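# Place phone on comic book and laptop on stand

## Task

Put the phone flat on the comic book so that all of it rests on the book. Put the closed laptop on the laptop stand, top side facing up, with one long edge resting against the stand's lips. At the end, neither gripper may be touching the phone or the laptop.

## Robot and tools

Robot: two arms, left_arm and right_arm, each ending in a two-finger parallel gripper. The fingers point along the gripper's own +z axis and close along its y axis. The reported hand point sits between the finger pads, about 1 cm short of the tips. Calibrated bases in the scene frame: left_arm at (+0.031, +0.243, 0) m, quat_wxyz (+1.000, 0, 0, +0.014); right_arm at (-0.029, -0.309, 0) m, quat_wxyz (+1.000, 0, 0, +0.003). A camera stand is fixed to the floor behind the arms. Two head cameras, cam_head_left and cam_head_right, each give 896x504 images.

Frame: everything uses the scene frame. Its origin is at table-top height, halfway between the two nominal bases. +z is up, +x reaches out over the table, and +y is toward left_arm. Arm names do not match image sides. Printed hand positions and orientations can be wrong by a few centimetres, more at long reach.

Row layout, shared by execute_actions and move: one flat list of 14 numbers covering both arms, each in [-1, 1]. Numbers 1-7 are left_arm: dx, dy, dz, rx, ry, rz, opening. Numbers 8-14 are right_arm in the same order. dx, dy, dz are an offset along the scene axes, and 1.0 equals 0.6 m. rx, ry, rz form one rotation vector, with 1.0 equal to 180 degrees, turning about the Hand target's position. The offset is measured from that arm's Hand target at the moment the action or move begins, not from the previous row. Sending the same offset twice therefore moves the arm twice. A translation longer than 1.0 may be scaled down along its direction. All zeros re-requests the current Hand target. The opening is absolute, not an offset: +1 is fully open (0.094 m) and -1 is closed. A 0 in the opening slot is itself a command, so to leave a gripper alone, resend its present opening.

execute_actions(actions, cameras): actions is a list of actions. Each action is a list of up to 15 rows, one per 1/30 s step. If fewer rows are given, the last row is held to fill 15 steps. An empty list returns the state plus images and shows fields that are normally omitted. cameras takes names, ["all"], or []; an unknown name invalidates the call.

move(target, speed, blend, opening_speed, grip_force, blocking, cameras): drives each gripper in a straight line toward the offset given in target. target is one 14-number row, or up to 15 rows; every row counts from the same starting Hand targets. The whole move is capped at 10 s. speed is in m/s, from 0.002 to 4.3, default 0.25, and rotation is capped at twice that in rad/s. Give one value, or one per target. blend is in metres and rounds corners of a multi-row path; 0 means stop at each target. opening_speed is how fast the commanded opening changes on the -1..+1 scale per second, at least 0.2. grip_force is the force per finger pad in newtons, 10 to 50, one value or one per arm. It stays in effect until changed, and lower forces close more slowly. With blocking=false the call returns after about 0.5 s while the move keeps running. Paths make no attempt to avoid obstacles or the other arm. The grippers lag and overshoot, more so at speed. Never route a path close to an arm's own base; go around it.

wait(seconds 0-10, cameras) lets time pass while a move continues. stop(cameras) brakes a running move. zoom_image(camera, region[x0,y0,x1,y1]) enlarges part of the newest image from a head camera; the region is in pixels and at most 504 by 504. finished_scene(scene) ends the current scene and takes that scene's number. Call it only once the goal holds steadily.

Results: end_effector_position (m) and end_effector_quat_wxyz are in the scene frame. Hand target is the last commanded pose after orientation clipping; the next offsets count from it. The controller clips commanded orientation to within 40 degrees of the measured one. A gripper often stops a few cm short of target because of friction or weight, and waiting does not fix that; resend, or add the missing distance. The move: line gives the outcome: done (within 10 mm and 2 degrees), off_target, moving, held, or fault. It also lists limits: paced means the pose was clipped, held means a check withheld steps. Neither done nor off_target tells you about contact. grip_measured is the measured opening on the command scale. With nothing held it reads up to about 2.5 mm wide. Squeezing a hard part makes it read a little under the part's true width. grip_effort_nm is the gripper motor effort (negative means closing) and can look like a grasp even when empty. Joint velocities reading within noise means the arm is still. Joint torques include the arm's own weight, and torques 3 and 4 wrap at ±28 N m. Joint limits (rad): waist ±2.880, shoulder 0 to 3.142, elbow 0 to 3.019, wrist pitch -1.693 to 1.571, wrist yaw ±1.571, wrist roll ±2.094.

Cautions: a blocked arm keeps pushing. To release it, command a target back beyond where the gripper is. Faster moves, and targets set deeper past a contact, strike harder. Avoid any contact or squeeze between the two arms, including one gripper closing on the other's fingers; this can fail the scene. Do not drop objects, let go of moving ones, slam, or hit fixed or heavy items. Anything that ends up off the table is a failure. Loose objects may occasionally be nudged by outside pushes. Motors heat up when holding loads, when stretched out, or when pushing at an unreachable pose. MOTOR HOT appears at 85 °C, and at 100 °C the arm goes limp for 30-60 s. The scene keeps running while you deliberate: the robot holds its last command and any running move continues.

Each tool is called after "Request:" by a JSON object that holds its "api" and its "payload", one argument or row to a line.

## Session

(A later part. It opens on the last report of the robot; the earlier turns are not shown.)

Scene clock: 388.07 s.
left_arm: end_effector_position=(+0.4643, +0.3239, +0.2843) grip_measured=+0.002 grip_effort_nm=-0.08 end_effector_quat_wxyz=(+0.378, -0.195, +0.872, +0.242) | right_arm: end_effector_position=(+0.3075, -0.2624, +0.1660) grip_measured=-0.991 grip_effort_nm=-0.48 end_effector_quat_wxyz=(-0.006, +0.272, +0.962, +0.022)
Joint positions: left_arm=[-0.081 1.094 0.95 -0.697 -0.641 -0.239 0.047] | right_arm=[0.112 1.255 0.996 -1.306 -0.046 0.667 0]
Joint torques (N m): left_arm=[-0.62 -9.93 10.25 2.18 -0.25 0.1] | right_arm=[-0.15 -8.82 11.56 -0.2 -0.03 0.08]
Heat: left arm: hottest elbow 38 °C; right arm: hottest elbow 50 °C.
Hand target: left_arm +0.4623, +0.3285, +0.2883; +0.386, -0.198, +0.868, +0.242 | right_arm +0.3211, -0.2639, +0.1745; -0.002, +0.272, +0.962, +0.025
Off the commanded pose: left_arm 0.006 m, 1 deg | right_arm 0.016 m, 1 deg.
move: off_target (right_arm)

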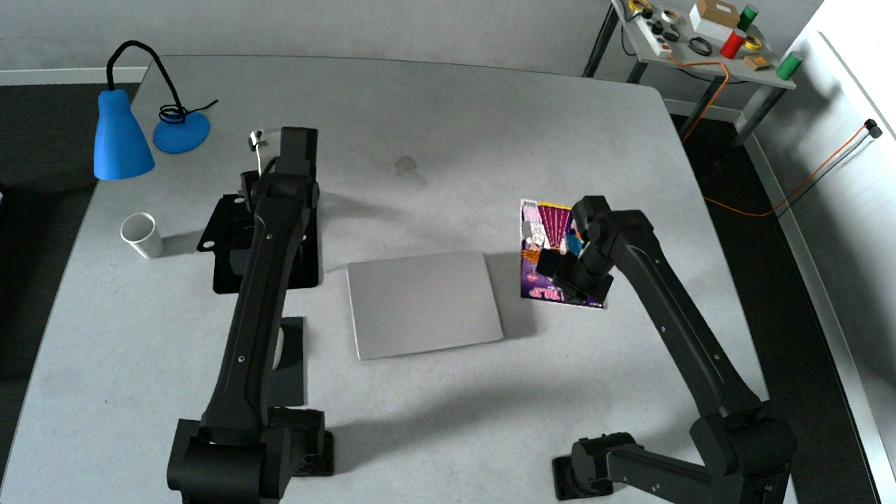

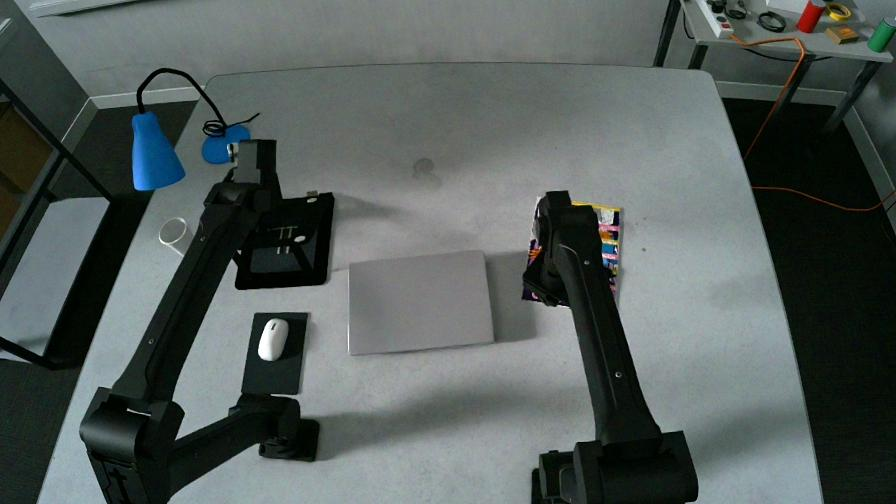

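Request:
{"api": "move", "payload": {
  "target": [0,0,0,0,0,0,0.0,0.095,0.11,-0.12,0.326,-0.1225,0.1146,0.0],
  "speed": 0.2,
  "cameras": ["all"]
}}

Request:
{"api": "zoom_image", "payload": {
  "camera": "cam_head_left",
  "region": [430, 220, 580, 370]
}}

Request:
{"api": "zoom_image", "payload": {
  "camera": "cam_head_right",
  "region": [430, 220, 580, 370]
}}

Scene clock: 406.60 s.
left_arm: end_effector_position=(+0.4643, +0.3239, +0.2843) grip_measured=+0.002 grip_effort_nm=-0.08 end_effector_quat_wxyz=(+0.378, -0.195, +0.872, +0.242) | right_arm: end_effector_position=(+0.3772, -0.1928, +0.1124) grip_measured=-0.001 grip_effort_nm=0.07 end_effector_quat_wxyz=(+0.040, +0.052, +0.842, +0.535)
Joint positions: left_arm=[-0.081 1.094 0.95 -0.697 -0.641 -0.239 0.047] | right_arm=[-0.107 1.576 0.866 -0.788 -1.132 0.067 0.047]
Joint torques (N m): left_arm=[-0.91 -10.23 10.3 2.21 -0.24 0.11] | right_arm=[-0.38 -12.28 6.49 0.51 -0.62 0.03]
Heat: left arm: hottest elbow 38 °C; right arm: hottest elbow 50 °C.
Hand target: left_arm +0.4623, +0.3285, +0.2883; +0.386, -0.198, +0.868, +0.242 | right_arm +0.3780, -0.1978, +0.1024; +0.037, +0.059, +0.841, +0.536
Off the commanded pose: left_arm 0.006 m, 1 deg | right_arm 0.011 m, 1 deg.
move: off_target (right_arm)

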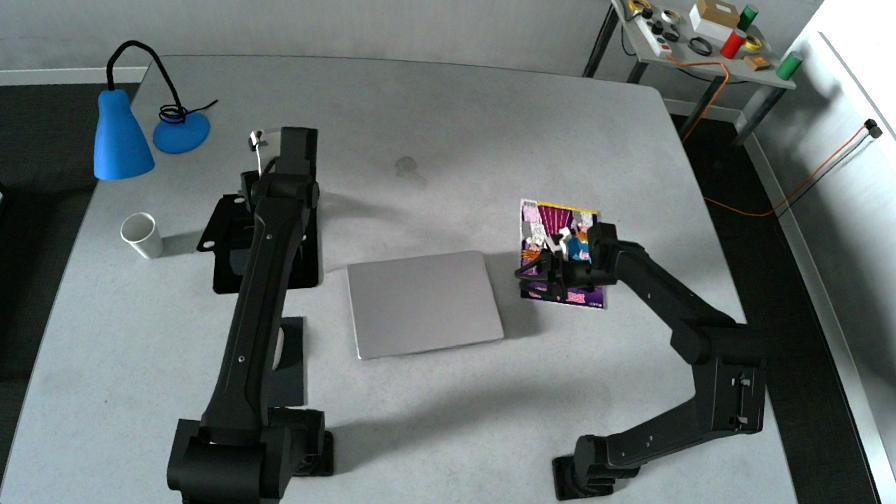

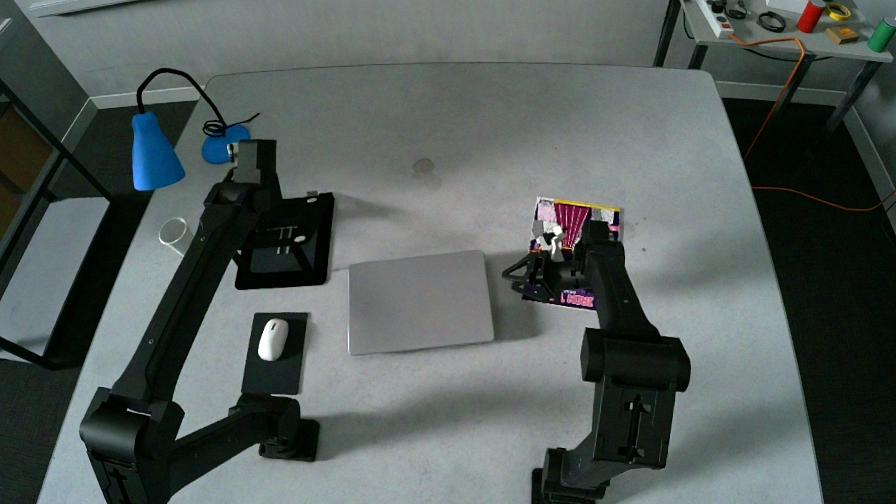

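Scaled by 3.360.

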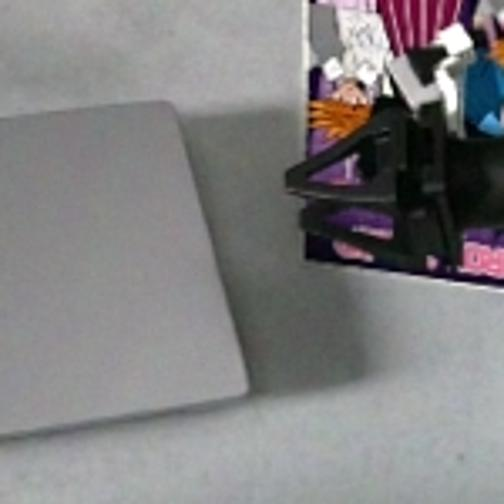

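Scaled by 3.360.

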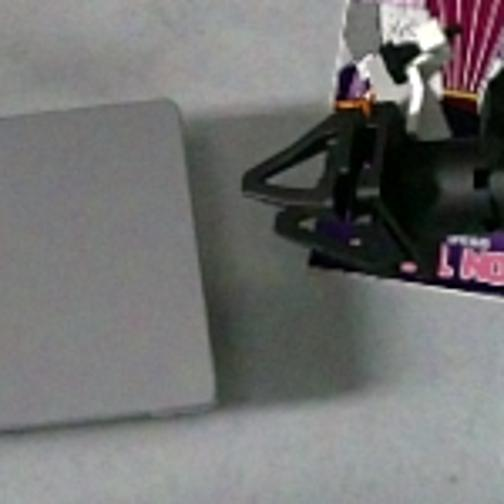

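Request:
{"api": "move", "payload": {
  "target": [
    [0,0,0,0,0,0,0.0,-0.05,0.03,-0.11,0,0,0,0.0]
  ],
  "speed": 0.12,
  "cameras": ["all"]
}}

Request:
{"api": "zoom_image", "payload": {
  "camera": "cam_head_left",
  "region": [430, 220, 580, 370]
}}

Request:
{"api": "zoom_image", "payload": {
  "camera": "cam_head_right",
  "region": [430, 220, 580, 370]
}}

Scene clock: 412.60 s.
left_arm: end_effector_position=(+0.4643, +0.3239, +0.2843) grip_measured=+0.002 grip_effort_nm=-0.08 end_effector_quat_wxyz=(+0.378, -0.195, +0.872, +0.242) | right_arm: end_effector_position=(+0.3552, -0.1852, +0.0482) grip_measured=-0.001 grip_effort_nm=0.07 end_effector_quat_wxyz=(+0.052, +0.054, +0.841, +0.536)
Joint positions: left_arm=[-0.081 1.094 0.95 -0.697 -0.641 -0.239 0.047] | right_arm=[-0.092 1.657 0.72 -0.475 -1.132 0.143 0.047]
Joint torques (N m): left_arm=[-0.21 -10.4 10.3 2.15 -0.23 0.06] | right_arm=[1.49 -11.99 4.48 0.88 -0.48 0.15]
Heat: left arm: hottest elbow 38 °C; right arm: hottest elbow 48 °C.
Hand target: left_arm +0.4623, +0.3285, +0.2883; +0.386, -0.198, +0.868, +0.242 | right_arm +0.3481, -0.1798, +0.0365; +0.037, +0.059, +0.841, +0.536
Off the commanded pose: left_arm 0.006 m, 1 deg | right_arm 0.015 m, 2 deg.
move: off_target (right_arm)

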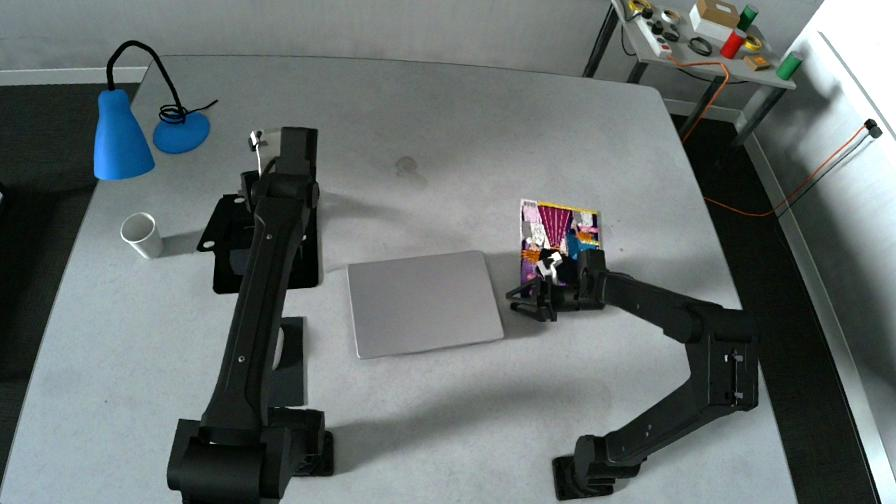

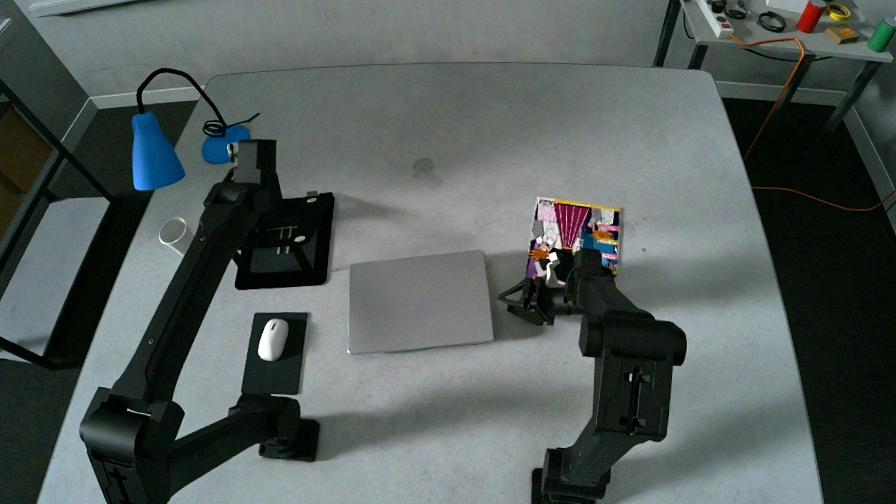

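Scaled by 3.360.

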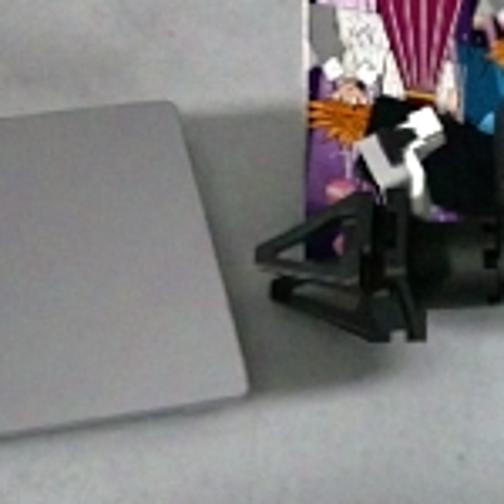

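Scaled by 3.360.

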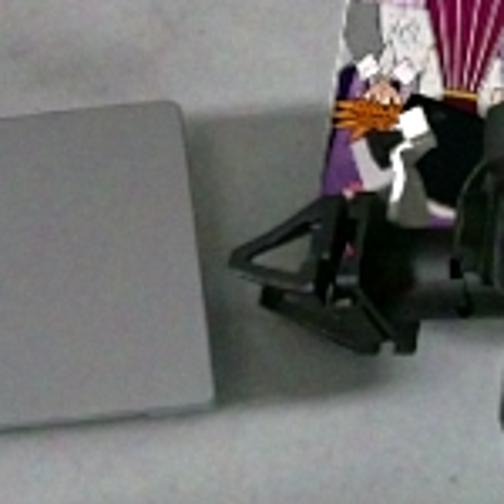

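Request:
{"api": "move", "payload": {
  "target": [0,0,0,0,0,0,0.0,-0.01,0.075,0.0,0,0,0,0.0],
  "speed": 0.06,
  "cameras": ["all"]
}}

Request:
{"api": "zoom_image", "payload": {
  "camera": "cam_head_left",
  "region": [430, 220, 580, 370]
}}

Request:
{"api": "zoom_image", "payload": {
  "camera": "cam_head_right",
  "region": [430, 220, 580, 370]
}}

Scene clock: 416.97 s.
left_arm: end_effector_position=(+0.4643, +0.3239, +0.2843) grip_measured=+0.002 grip_effort_nm=-0.08 end_effector_quat_wxyz=(+0.378, -0.195, +0.872, +0.242) | right_arm: end_effector_position=(+0.3473, -0.1389, +0.0368) grip_measured=-0.001 grip_effort_nm=0.06 end_effector_quat_wxyz=(+0.038, +0.062, +0.841, +0.536)
Joint positions: left_arm=[-0.081 1.094 0.95 -0.697 -0.641 -0.239 0.047] | right_arm=[0.037 1.657 0.65 -0.185 -1.099 0.423 0.047]
Joint torques (N m): left_arm=[-0.79 -10.23 10.22 2.18 -0.22 0.09] | right_arm=[1.38 -14.27 4.22 1.09 -0.43 0.16]
Heat: left arm: hottest elbow 38 °C; right arm: hottest elbow 47 °C.
Hand target: left_arm +0.4623, +0.3285, +0.2883; +0.386, -0.198, +0.868, +0.242 | right_arm +0.3422, -0.1348, +0.0365; +0.037, +0.059, +0.841, +0.536
Off the commanded pose: left_arm 0.006 m, 1 deg | right_arm 0.007 m, 0 deg.
move: done

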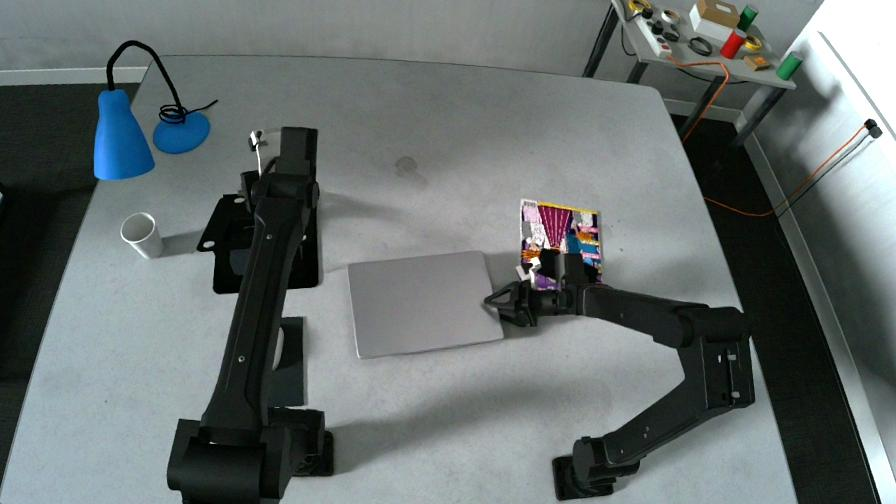

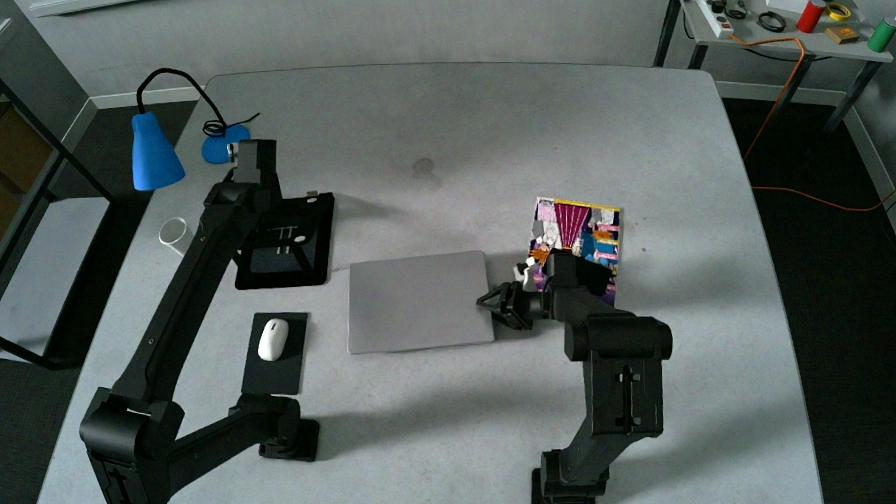

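Scaled by 3.360.

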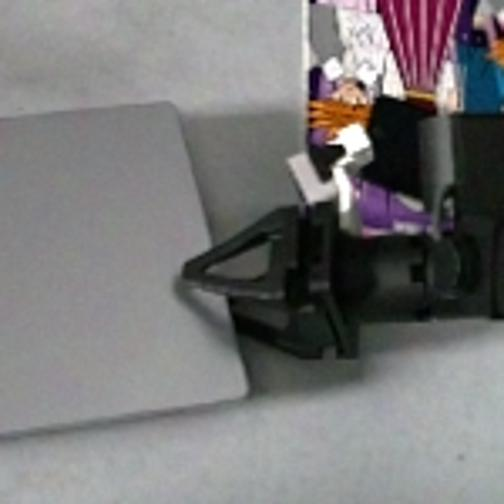

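Scaled by 3.360.

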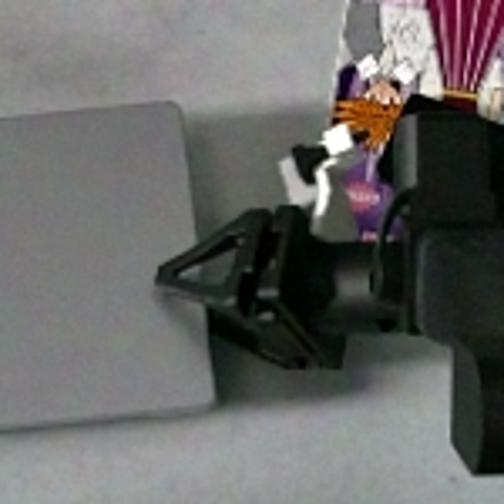

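Request:
{"api": "move", "payload": {
  "target": [
    [0,0,0,0,0,0,0.0,0.0,0.02,0.0,0,0,0,0.0],
    [0,0,0,0,0,0,0.0,0.0,0.02,0.0,0,0,0,-0.66]
  ],
  "speed": 0.06,
  "opening_speed": 0.3
}}

Request:
{"api": "move", "payload": {
  "target": [0,0,0,0,0,0,0.0,0.0,-0.02,0.12,0,0,0,-0.7],
  "speed": 0.08,
  "cameras": ["all"]
}}

Request:
{"api": "zoom_image", "payload": {
  "camera": "cam_head_left",
  "region": [330, 220, 580, 390]
}}

Request:
{"api": "zoom_image", "payload": {
  "camera": "cam_head_right",
  "region": [330, 220, 580, 390]
}}

Scene clock: 423.93 s.
left_arm: end_effector_position=(+0.4643, +0.3239, +0.2843) grip_measured=+0.002 grip_effort_nm=-0.08 end_effector_quat_wxyz=(+0.378, -0.195, +0.872, +0.242) | right_arm: end_effector_position=(+0.3479, -0.1257, +0.0447) grip_measured=-0.527 grip_effort_nm=-0.97 end_effector_quat_wxyz=(+0.044, +0.055, +0.837, +0.543)
Joint positions: left_arm=[-0.081 1.094 0.95 -0.697 -0.641 -0.239 0.047] | right_arm=[0.07 1.641 0.639 -0.109 -1.101 0.492 0.022]
Joint torques (N m): left_arm=[-0.03 -10.29 10.28 2.11 -0.22 0.08] | right_arm=[1.32 -14.1 4.49 1.01 0.17 0.14]
Heat: left arm: hottest elbow 38 °C; right arm: hottest elbow 45 °C.
Hand target: left_arm +0.4623, +0.3285, +0.2883; +0.386, -0.198, +0.868, +0.242 | right_arm +0.3422, -0.1229, +0.0365; +0.037, +0.059, +0.841, +0.536
Off the commanded pose: left_arm 0.006 m, 1 deg | right_arm 0.010 m, 1 deg.
move: done

Scene clock: 425.60 s.
left_arm: end_effector_position=(+0.4643, +0.3239, +0.2843) grip_measured=+0.002 grip_effort_nm=-0.08 end_effector_quat_wxyz=(+0.378, -0.195, +0.872, +0.242) | right_arm: end_effector_position=(+0.3206, -0.1300, +0.0851) grip_measured=-0.594 grip_effort_nm=-1.03 end_effector_quat_wxyz=(+0.020, +0.054, +0.844, +0.533)
Joint positions: left_arm=[-0.081 1.094 0.95 -0.697 -0.641 -0.239 0.047] | right_arm=[0.065 1.477 0.639 -0.388 -1.095 0.41 0.019]
Joint torques (N m): left_arm=[-0.97 -10.11 10.28 2.11 -0.23 0.09] | right_arm=[-0.67 -14.04 9.88 -0.24 -0.56 0.27]
Heat: left arm: hottest elbow 38 °C; right arm: hottest elbow 45 °C.
Hand target: left_arm +0.4623, +0.3285, +0.2883; +0.386, -0.198, +0.868, +0.242 | right_arm +0.3422, -0.1348, +0.1086; +0.037, +0.059, +0.841, +0.536
Off the commanded pose: left_arm 0.006 m, 1 deg | right_arm 0.032 m, 2 deg.
move: off_target (right_arm)

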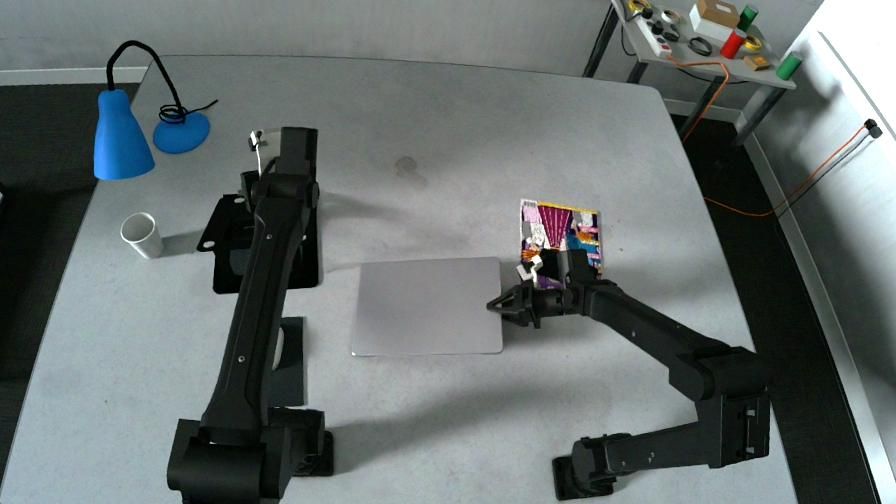

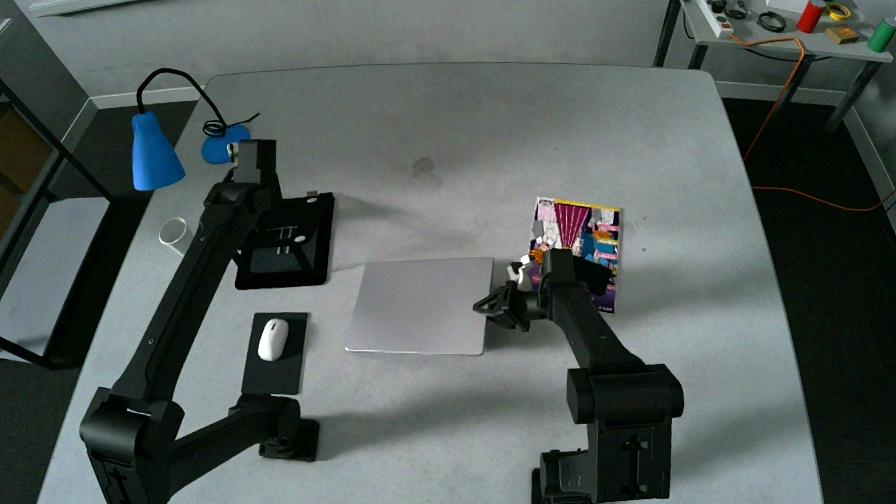

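Scaled by 2.016.

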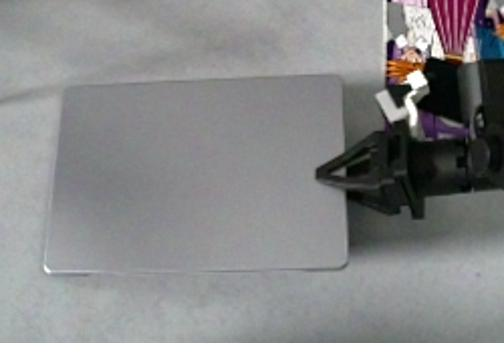

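Scaled by 2.016.

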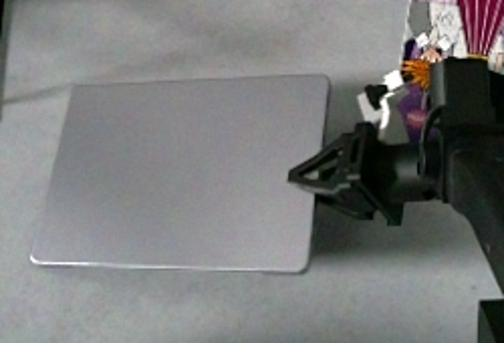

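Request:
{"api": "move", "payload": {
  "target": [0,0,0,0,0,0,0.0,-0.04,-0.18,0.03,0,0,0,-0.72],
  "speed": 0.1,
  "cameras": ["all"]
}}

Request:
{"api": "zoom_image", "payload": {
  "camera": "cam_head_left",
  "region": [330, 220, 580, 390]
}}

Request:
{"api": "zoom_image", "payload": {
  "camera": "cam_head_right",
  "region": [330, 220, 580, 390]
}}

Scene clock: 434.43 s.
left_arm: end_effector_position=(+0.4643, +0.3239, +0.2843) grip_measured=+0.002 grip_effort_nm=-0.08 end_effector_quat_wxyz=(+0.378, -0.195, +0.872, +0.242) | right_arm: end_effector_position=(+0.2943, -0.2312, +0.1100) grip_measured=-0.636 grip_effort_nm=-1.03 end_effector_quat_wxyz=(+0.023, +0.052, +0.843, +0.534)
Joint positions: left_arm=[-0.081 1.094 0.95 -0.697 -0.641 -0.239 0.047] | right_arm=[-0.254 1.485 0.742 -1.123 -1.107 -0.309 0.017]
Joint torques (N m): left_arm=[-0.97 -9.88 10.4 2.06 -0.19 0.09] | right_arm=[-0.85 -11.28 10.61 -1.16 -0.88 0.2]
Heat: left arm: hottest elbow 38 °C; right arm: hottest elbow 44 °C.
Hand target: left_arm +0.4623, +0.3285, +0.2883; +0.386, -0.198, +0.868, +0.242 | right_arm +0.3182, -0.2429, +0.1266; +0.037, +0.059, +0.841, +0.536
Off the commanded pose: left_arm 0.006 m, 1 deg | right_arm 0.031 m, 2 deg.
move: off_target (right_arm)

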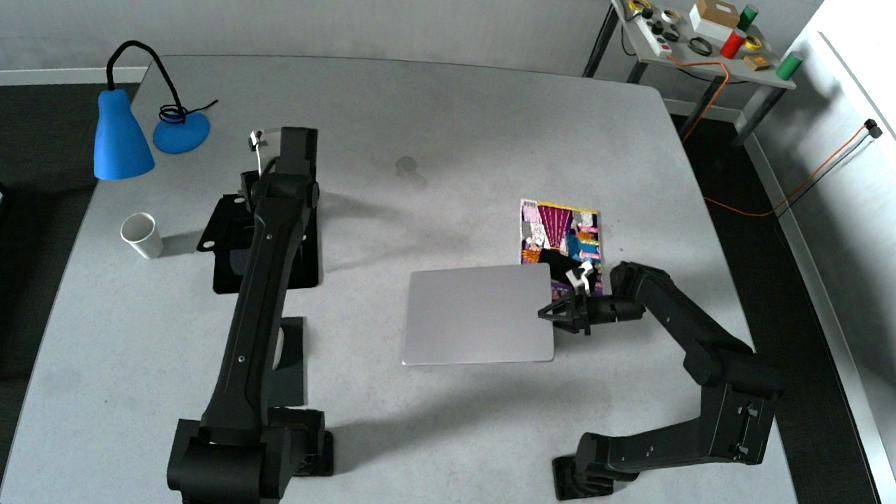

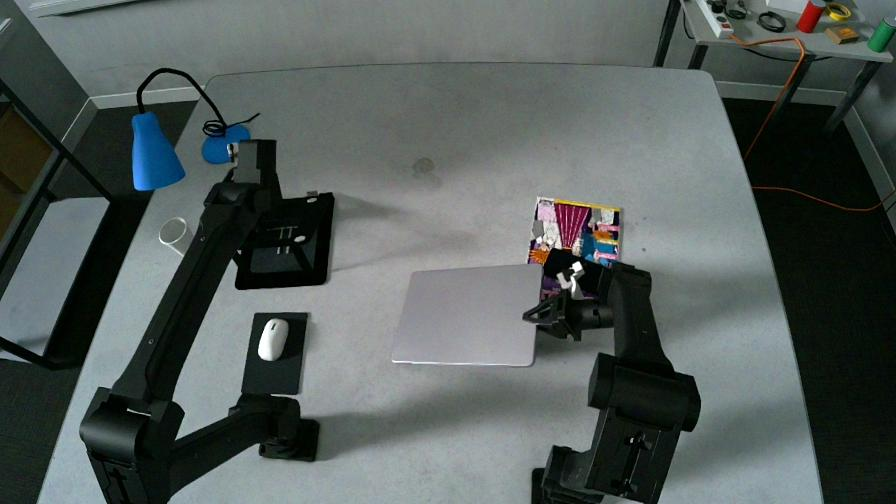

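Scaled by 2.016.

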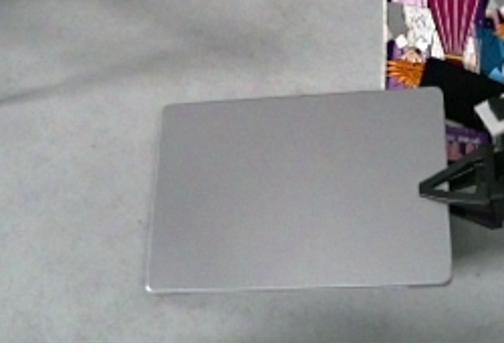

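Scaled by 2.016.

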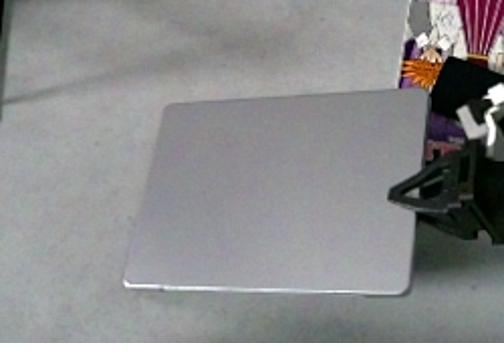

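Request:
{"api": "move", "payload": {
  "target": [0,0,0,0,0,0,0.0,-0.02,0.0,-0.1,0,0,0,-0.72],
  "speed": 0.06,
  "cameras": ["all"]
}}

Request:
{"api": "zoom_image", "payload": {
  "camera": "cam_head_left",
  "region": [380, 230, 600, 390]
}}

Request:
{"api": "zoom_image", "payload": {
  "camera": "cam_head_right",
  "region": [380, 230, 600, 390]
}}

Scene clock: 438.53 s.
left_arm: end_effector_position=(+0.4643, +0.3239, +0.2843) grip_measured=+0.002 grip_effort_nm=-0.08 end_effector_quat_wxyz=(+0.378, -0.195, +0.872, +0.242) | right_arm: end_effector_position=(+0.3084, -0.2384, +0.0814) grip_measured=-0.622 grip_effort_nm=-1.06 end_effector_quat_wxyz=(+0.047, +0.048, +0.836, +0.545)
Joint positions: left_arm=[-0.081 1.094 0.95 -0.697 -0.641 -0.239 0.047] | right_arm=[-0.273 1.58 0.733 -0.999 -1.14 -0.329 0.018]
Joint torques (N m): left_arm=[-1.08 -11.05 10.5 2.15 -0.26 0.08] | right_arm=[-0.09 -10.34 4.62 0.55 0.34 0.18]
Heat: left arm: hottest elbow 38 °C; right arm: hottest elbow 44 °C.
Hand target: left_arm +0.4623, +0.3285, +0.2883; +0.386, -0.198, +0.868, +0.242 | right_arm +0.3061, -0.2428, +0.0665; +0.037, +0.059, +0.842, +0.536
Off the commanded pose: left_arm 0.006 m, 1 deg | right_arm 0.016 m, 2 deg.
move: off_target (right_arm)

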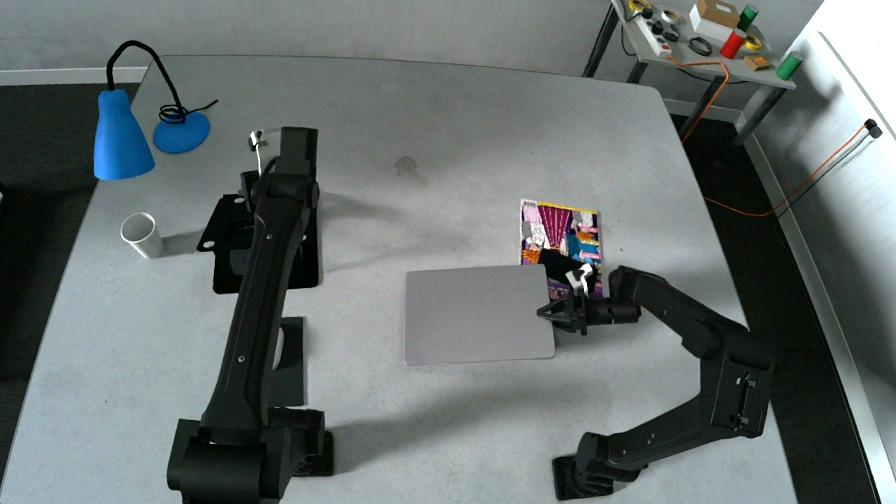

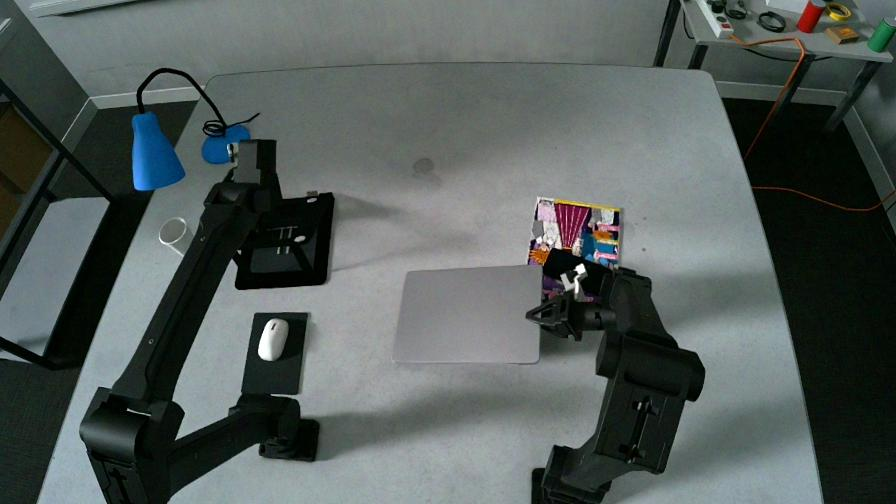

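Scaled by 2.291.

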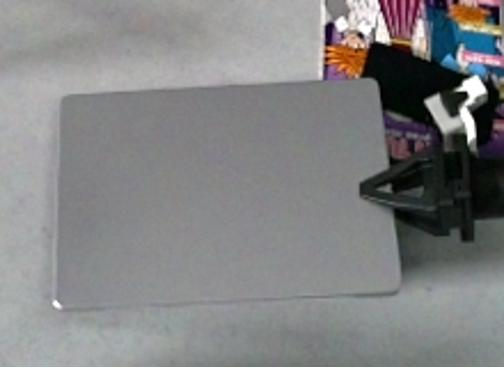

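Scaled by 2.291.

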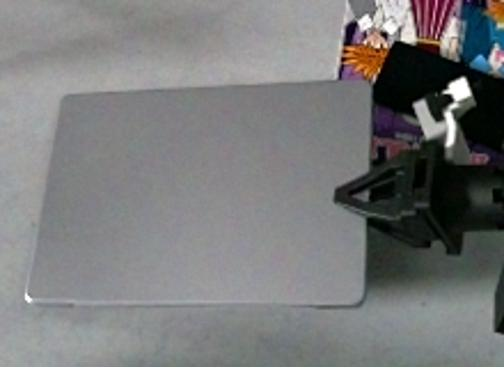

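Request:
{"api": "move", "payload": {
  "target": [0,0,0,0,0,0,0.0,-0.02,0.02,-0.06,0,0,0,-0.72],
  "speed": 0.05,
  "cameras": ["all"]
}}

Request:
{"api": "zoom_image", "payload": {
  "camera": "cam_head_left",
  "region": [380, 230, 600, 390]
}}

Request:
{"api": "zoom_image", "payload": {
  "camera": "cam_head_right",
  "region": [380, 230, 600, 390]
}}

Scene clock: 441.90 s.
left_arm: end_effector_position=(+0.4643, +0.3239, +0.2843) grip_measured=+0.002 grip_effort_nm=-0.08 end_effector_quat_wxyz=(+0.378, -0.195, +0.872, +0.242) | right_arm: end_effector_position=(+0.3058, -0.2351, +0.0600) grip_measured=-0.601 grip_effort_nm=-1.04 end_effector_quat_wxyz=(+0.070, +0.049, +0.827, +0.556)
Joint positions: left_arm=[-0.081 1.094 0.95 -0.697 -0.641 -0.239 0.047] | right_arm=[-0.274 1.616 0.674 -0.836 -1.182 -0.289 0.019]
Joint torques (N m): left_arm=[-1.03 -9.7 10.06 2.06 -0.22 0.1] | right_arm=[1.55 -8.64 3.38 0.83 1.51 0.3]
Heat: left arm: hottest elbow 38 °C; right arm: hottest elbow 43 °C.
Hand target: left_arm +0.4623, +0.3285, +0.2883; +0.386, -0.198, +0.868, +0.242 | right_arm +0.2942, -0.2309, +0.0306; +0.037, +0.059, +0.841, +0.536
Off the commanded pose: left_arm 0.006 m, 1 deg | right_arm 0.032 m, 5 deg.
move: off_target (right_arm)

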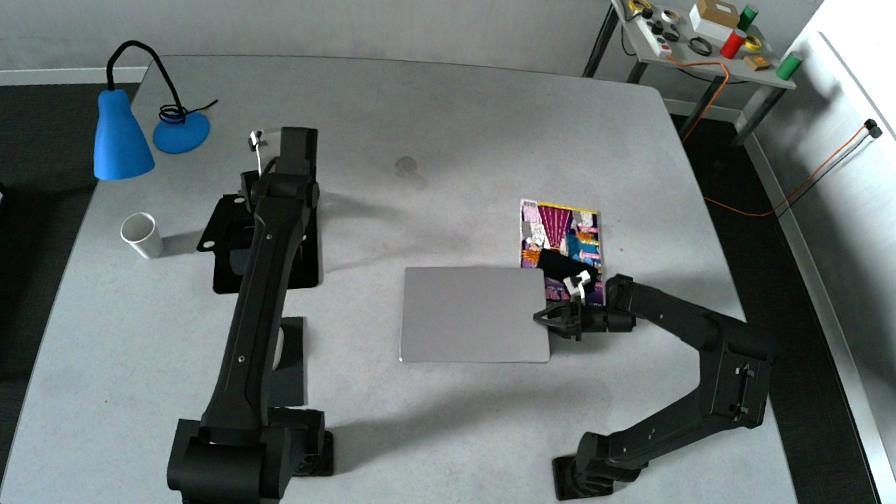

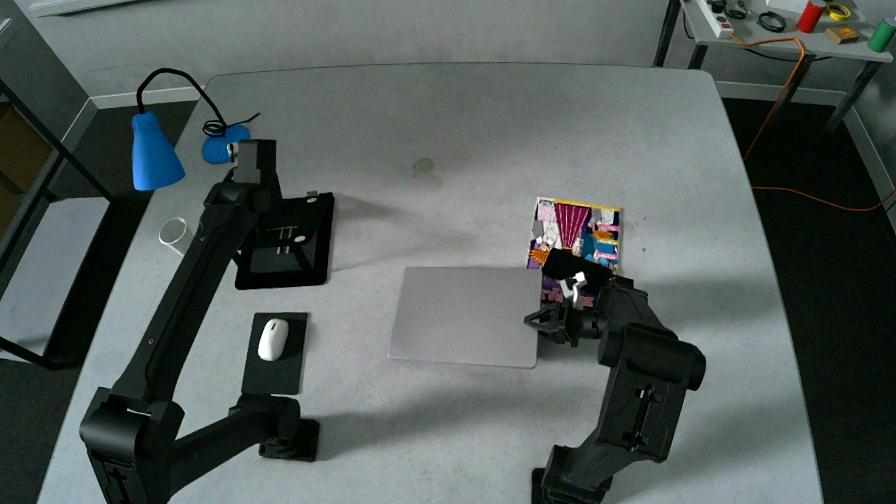

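Scaled by 2.291.

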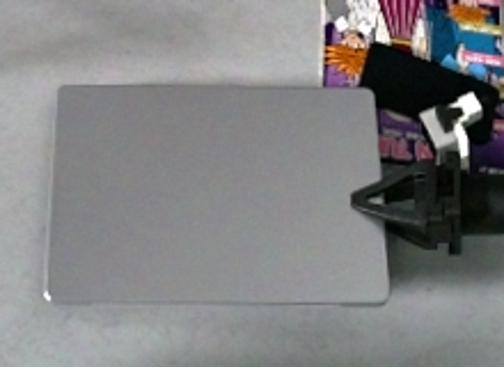

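Scaled by 2.291.

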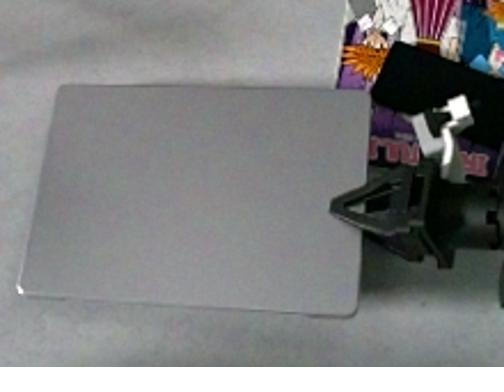

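Request:
{"api": "zoom_image", "payload": {
  "camera": "cam_head_left",
  "region": [380, 255, 450, 375]
}}

Request:
{"api": "zoom_image", "payload": {
  "camera": "cam_head_right",
  "region": [370, 255, 440, 375]
}}

Scaled by 4.200.

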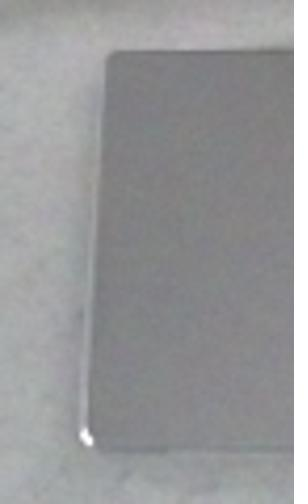

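Scaled by 4.200.

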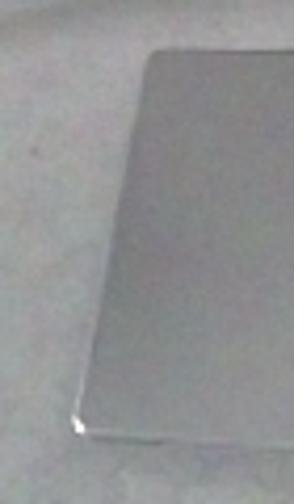

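Request:
{"api": "move", "payload": {
  "target": [-0.237,-0.33,-0.25,-0.4996,0.1257,-0.2418,-0.1,0,0,0,0,0,0,-0.74],
  "speed": 0.25,
  "cameras": ["all"]
}}

Request:
{"api": "zoom_image", "payload": {
  "camera": "cam_head_left",
  "region": [300, 220, 500, 390]
}}

Request:
{"api": "zoom_image", "payload": {
  "camera": "cam_head_right",
  "region": [300, 220, 500, 390]
}}

Scene clock: 463.33 s.
left_arm: end_effector_position=(+0.3228, +0.1320, +0.1414) grip_measured=-0.098 grip_effort_nm=-0.08 end_effector_quat_wxyz=(+0.045, -0.059, +0.842, -0.534) | right_arm: end_effector_position=(+0.3058, -0.2351, +0.0600) grip_measured=-0.601 grip_effort_nm=-1.04 end_effector_quat_wxyz=(+0.070, +0.049, +0.827, +0.556)
Joint positions: left_arm=[0.139 1.239 0.621 -0.983 1.131 0.047 0.042] | right_arm=[-0.274 1.616 0.674 -0.836 -1.182 -0.288 0.019]
Joint torques (N m): left_arm=[-1.44 -6.95 7.82 -0.14 0.74 0.21] | right_arm=[1.55 -8.76 3.38 0.8 1.52 0.24]
Motor temperatures (°C): left_arm=[22 27 38 24 27 23 26] | right_arm=[26 34 40 25 28 23 27]
Heat: left arm: hottest elbow 38 °C; right arm: hottest elbow 40 °C.
Hand target: left_arm +0.3201, +0.1305, +0.1383; +0.037, -0.059, +0.841, -0.536 | right_arm +0.2942, -0.2309, +0.0306; +0.037, +0.059, +0.841, +0.536
Off the commanded pose: left_arm 0.004 m, 1 deg | right_arm 0.032 m, 5 deg.
move: off_target (right_arm)

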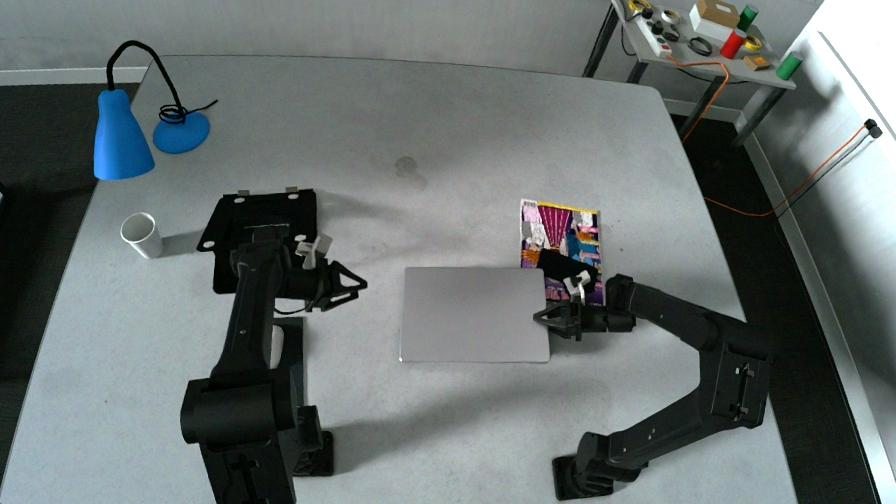

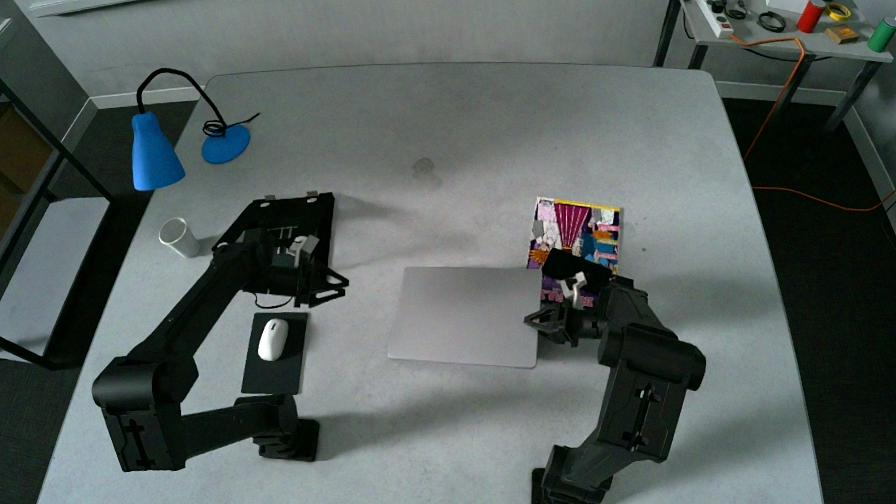

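Scaled by 2.520.

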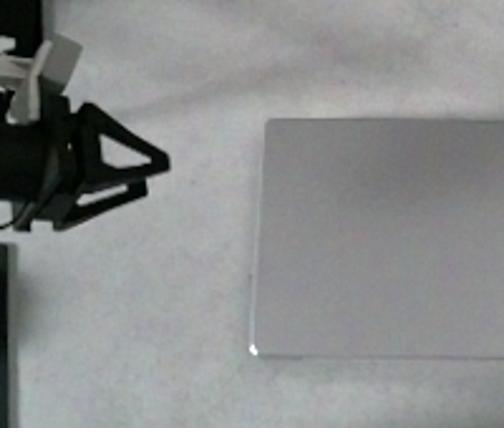

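Scaled by 2.520.

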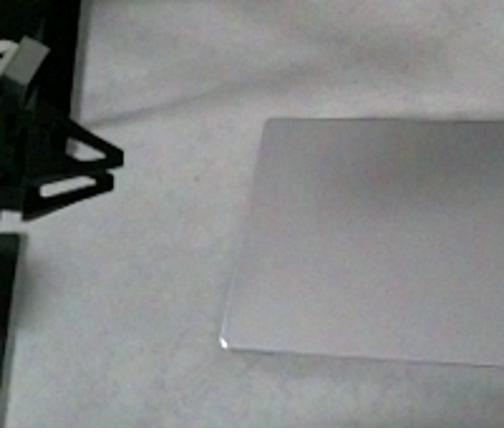

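Request:
{"api": "move", "payload": {
  "target": [-0.04,-0.07,-0.175,0,0,0,-0.1,0,0,0,0,0,0,-0.74],
  "speed": 0.12,
  "cameras": ["all"]
}}

Request:
{"api": "zoom_image", "payload": {
  "camera": "cam_head_left",
  "region": [320, 240, 440, 370]
}}

Request:
{"api": "zoom_image", "payload": {
  "camera": "cam_head_right",
  "region": [320, 240, 440, 370]
}}

Scene clock: 469.03 s.
left_arm: end_effector_position=(+0.3010, +0.0925, +0.0369) grip_measured=-0.098 grip_effort_nm=-0.08 end_effector_quat_wxyz=(+0.044, -0.060, +0.840, -0.537) | right_arm: end_effector_position=(+0.3058, -0.2351, +0.0600) grip_measured=-0.601 grip_effort_nm=-1.04 end_effector_quat_wxyz=(+0.070, +0.049, +0.827, +0.556)
Joint positions: left_arm=[-0.003 1.441 0.38 -0.241 1.12 -0.287 0.042] | right_arm=[-0.274 1.616 0.674 -0.836 -1.182 -0.288 0.019]
Joint torques (N m): left_arm=[-2.84 -7.3 4.72 1.36 0.4 0.02] | right_arm=[1.67 -8.59 3.36 0.77 1.52 0.24]
Heat: left arm: hottest elbow 37 °C; right arm: hottest elbow 40 °C.
Hand target: left_arm +0.2961, +0.0885, +0.0333; +0.037, -0.059, +0.841, -0.536 | right_arm +0.2942, -0.2309, +0.0306; +0.037, +0.059, +0.841, +0.536
Off the commanded pose: left_arm 0.007 m, 1 deg | right_arm 0.032 m, 5 deg.
move: off_target (right_arm)

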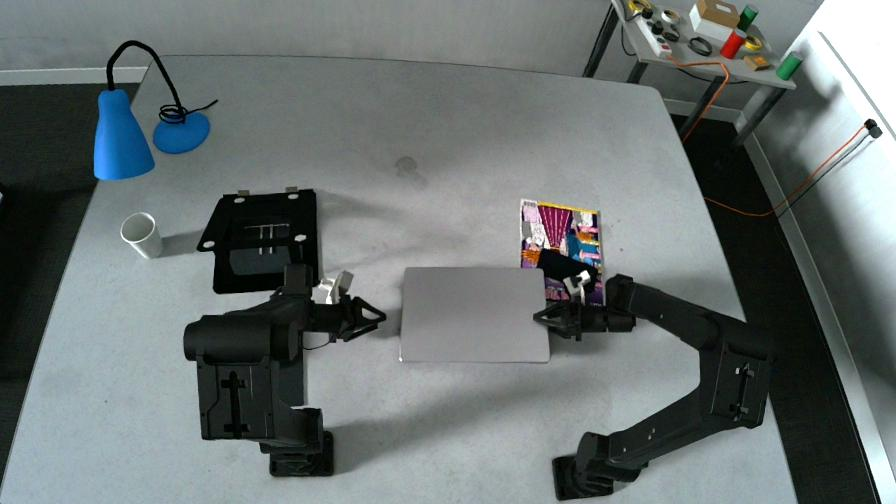

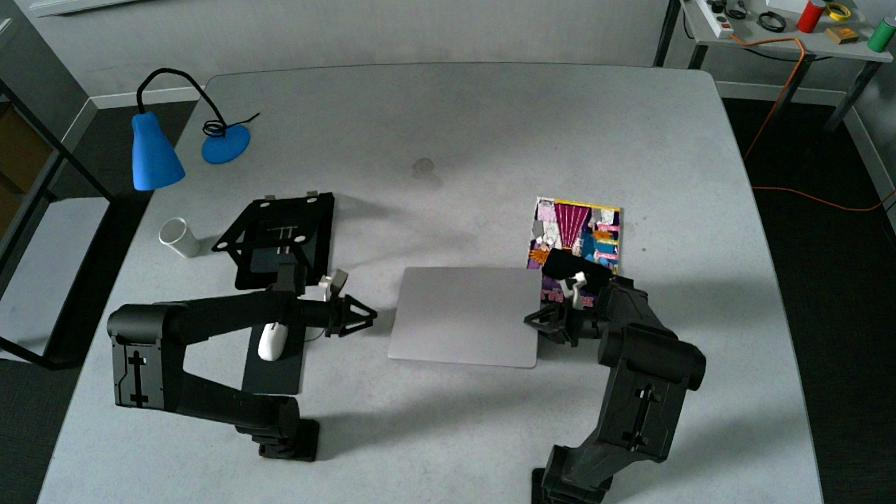

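Scaled by 3.877.

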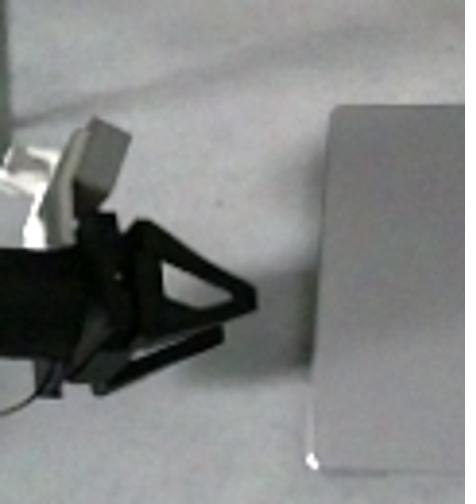

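Scaled by 3.877.

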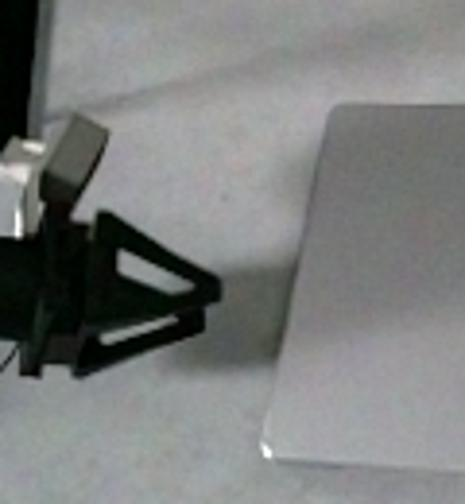

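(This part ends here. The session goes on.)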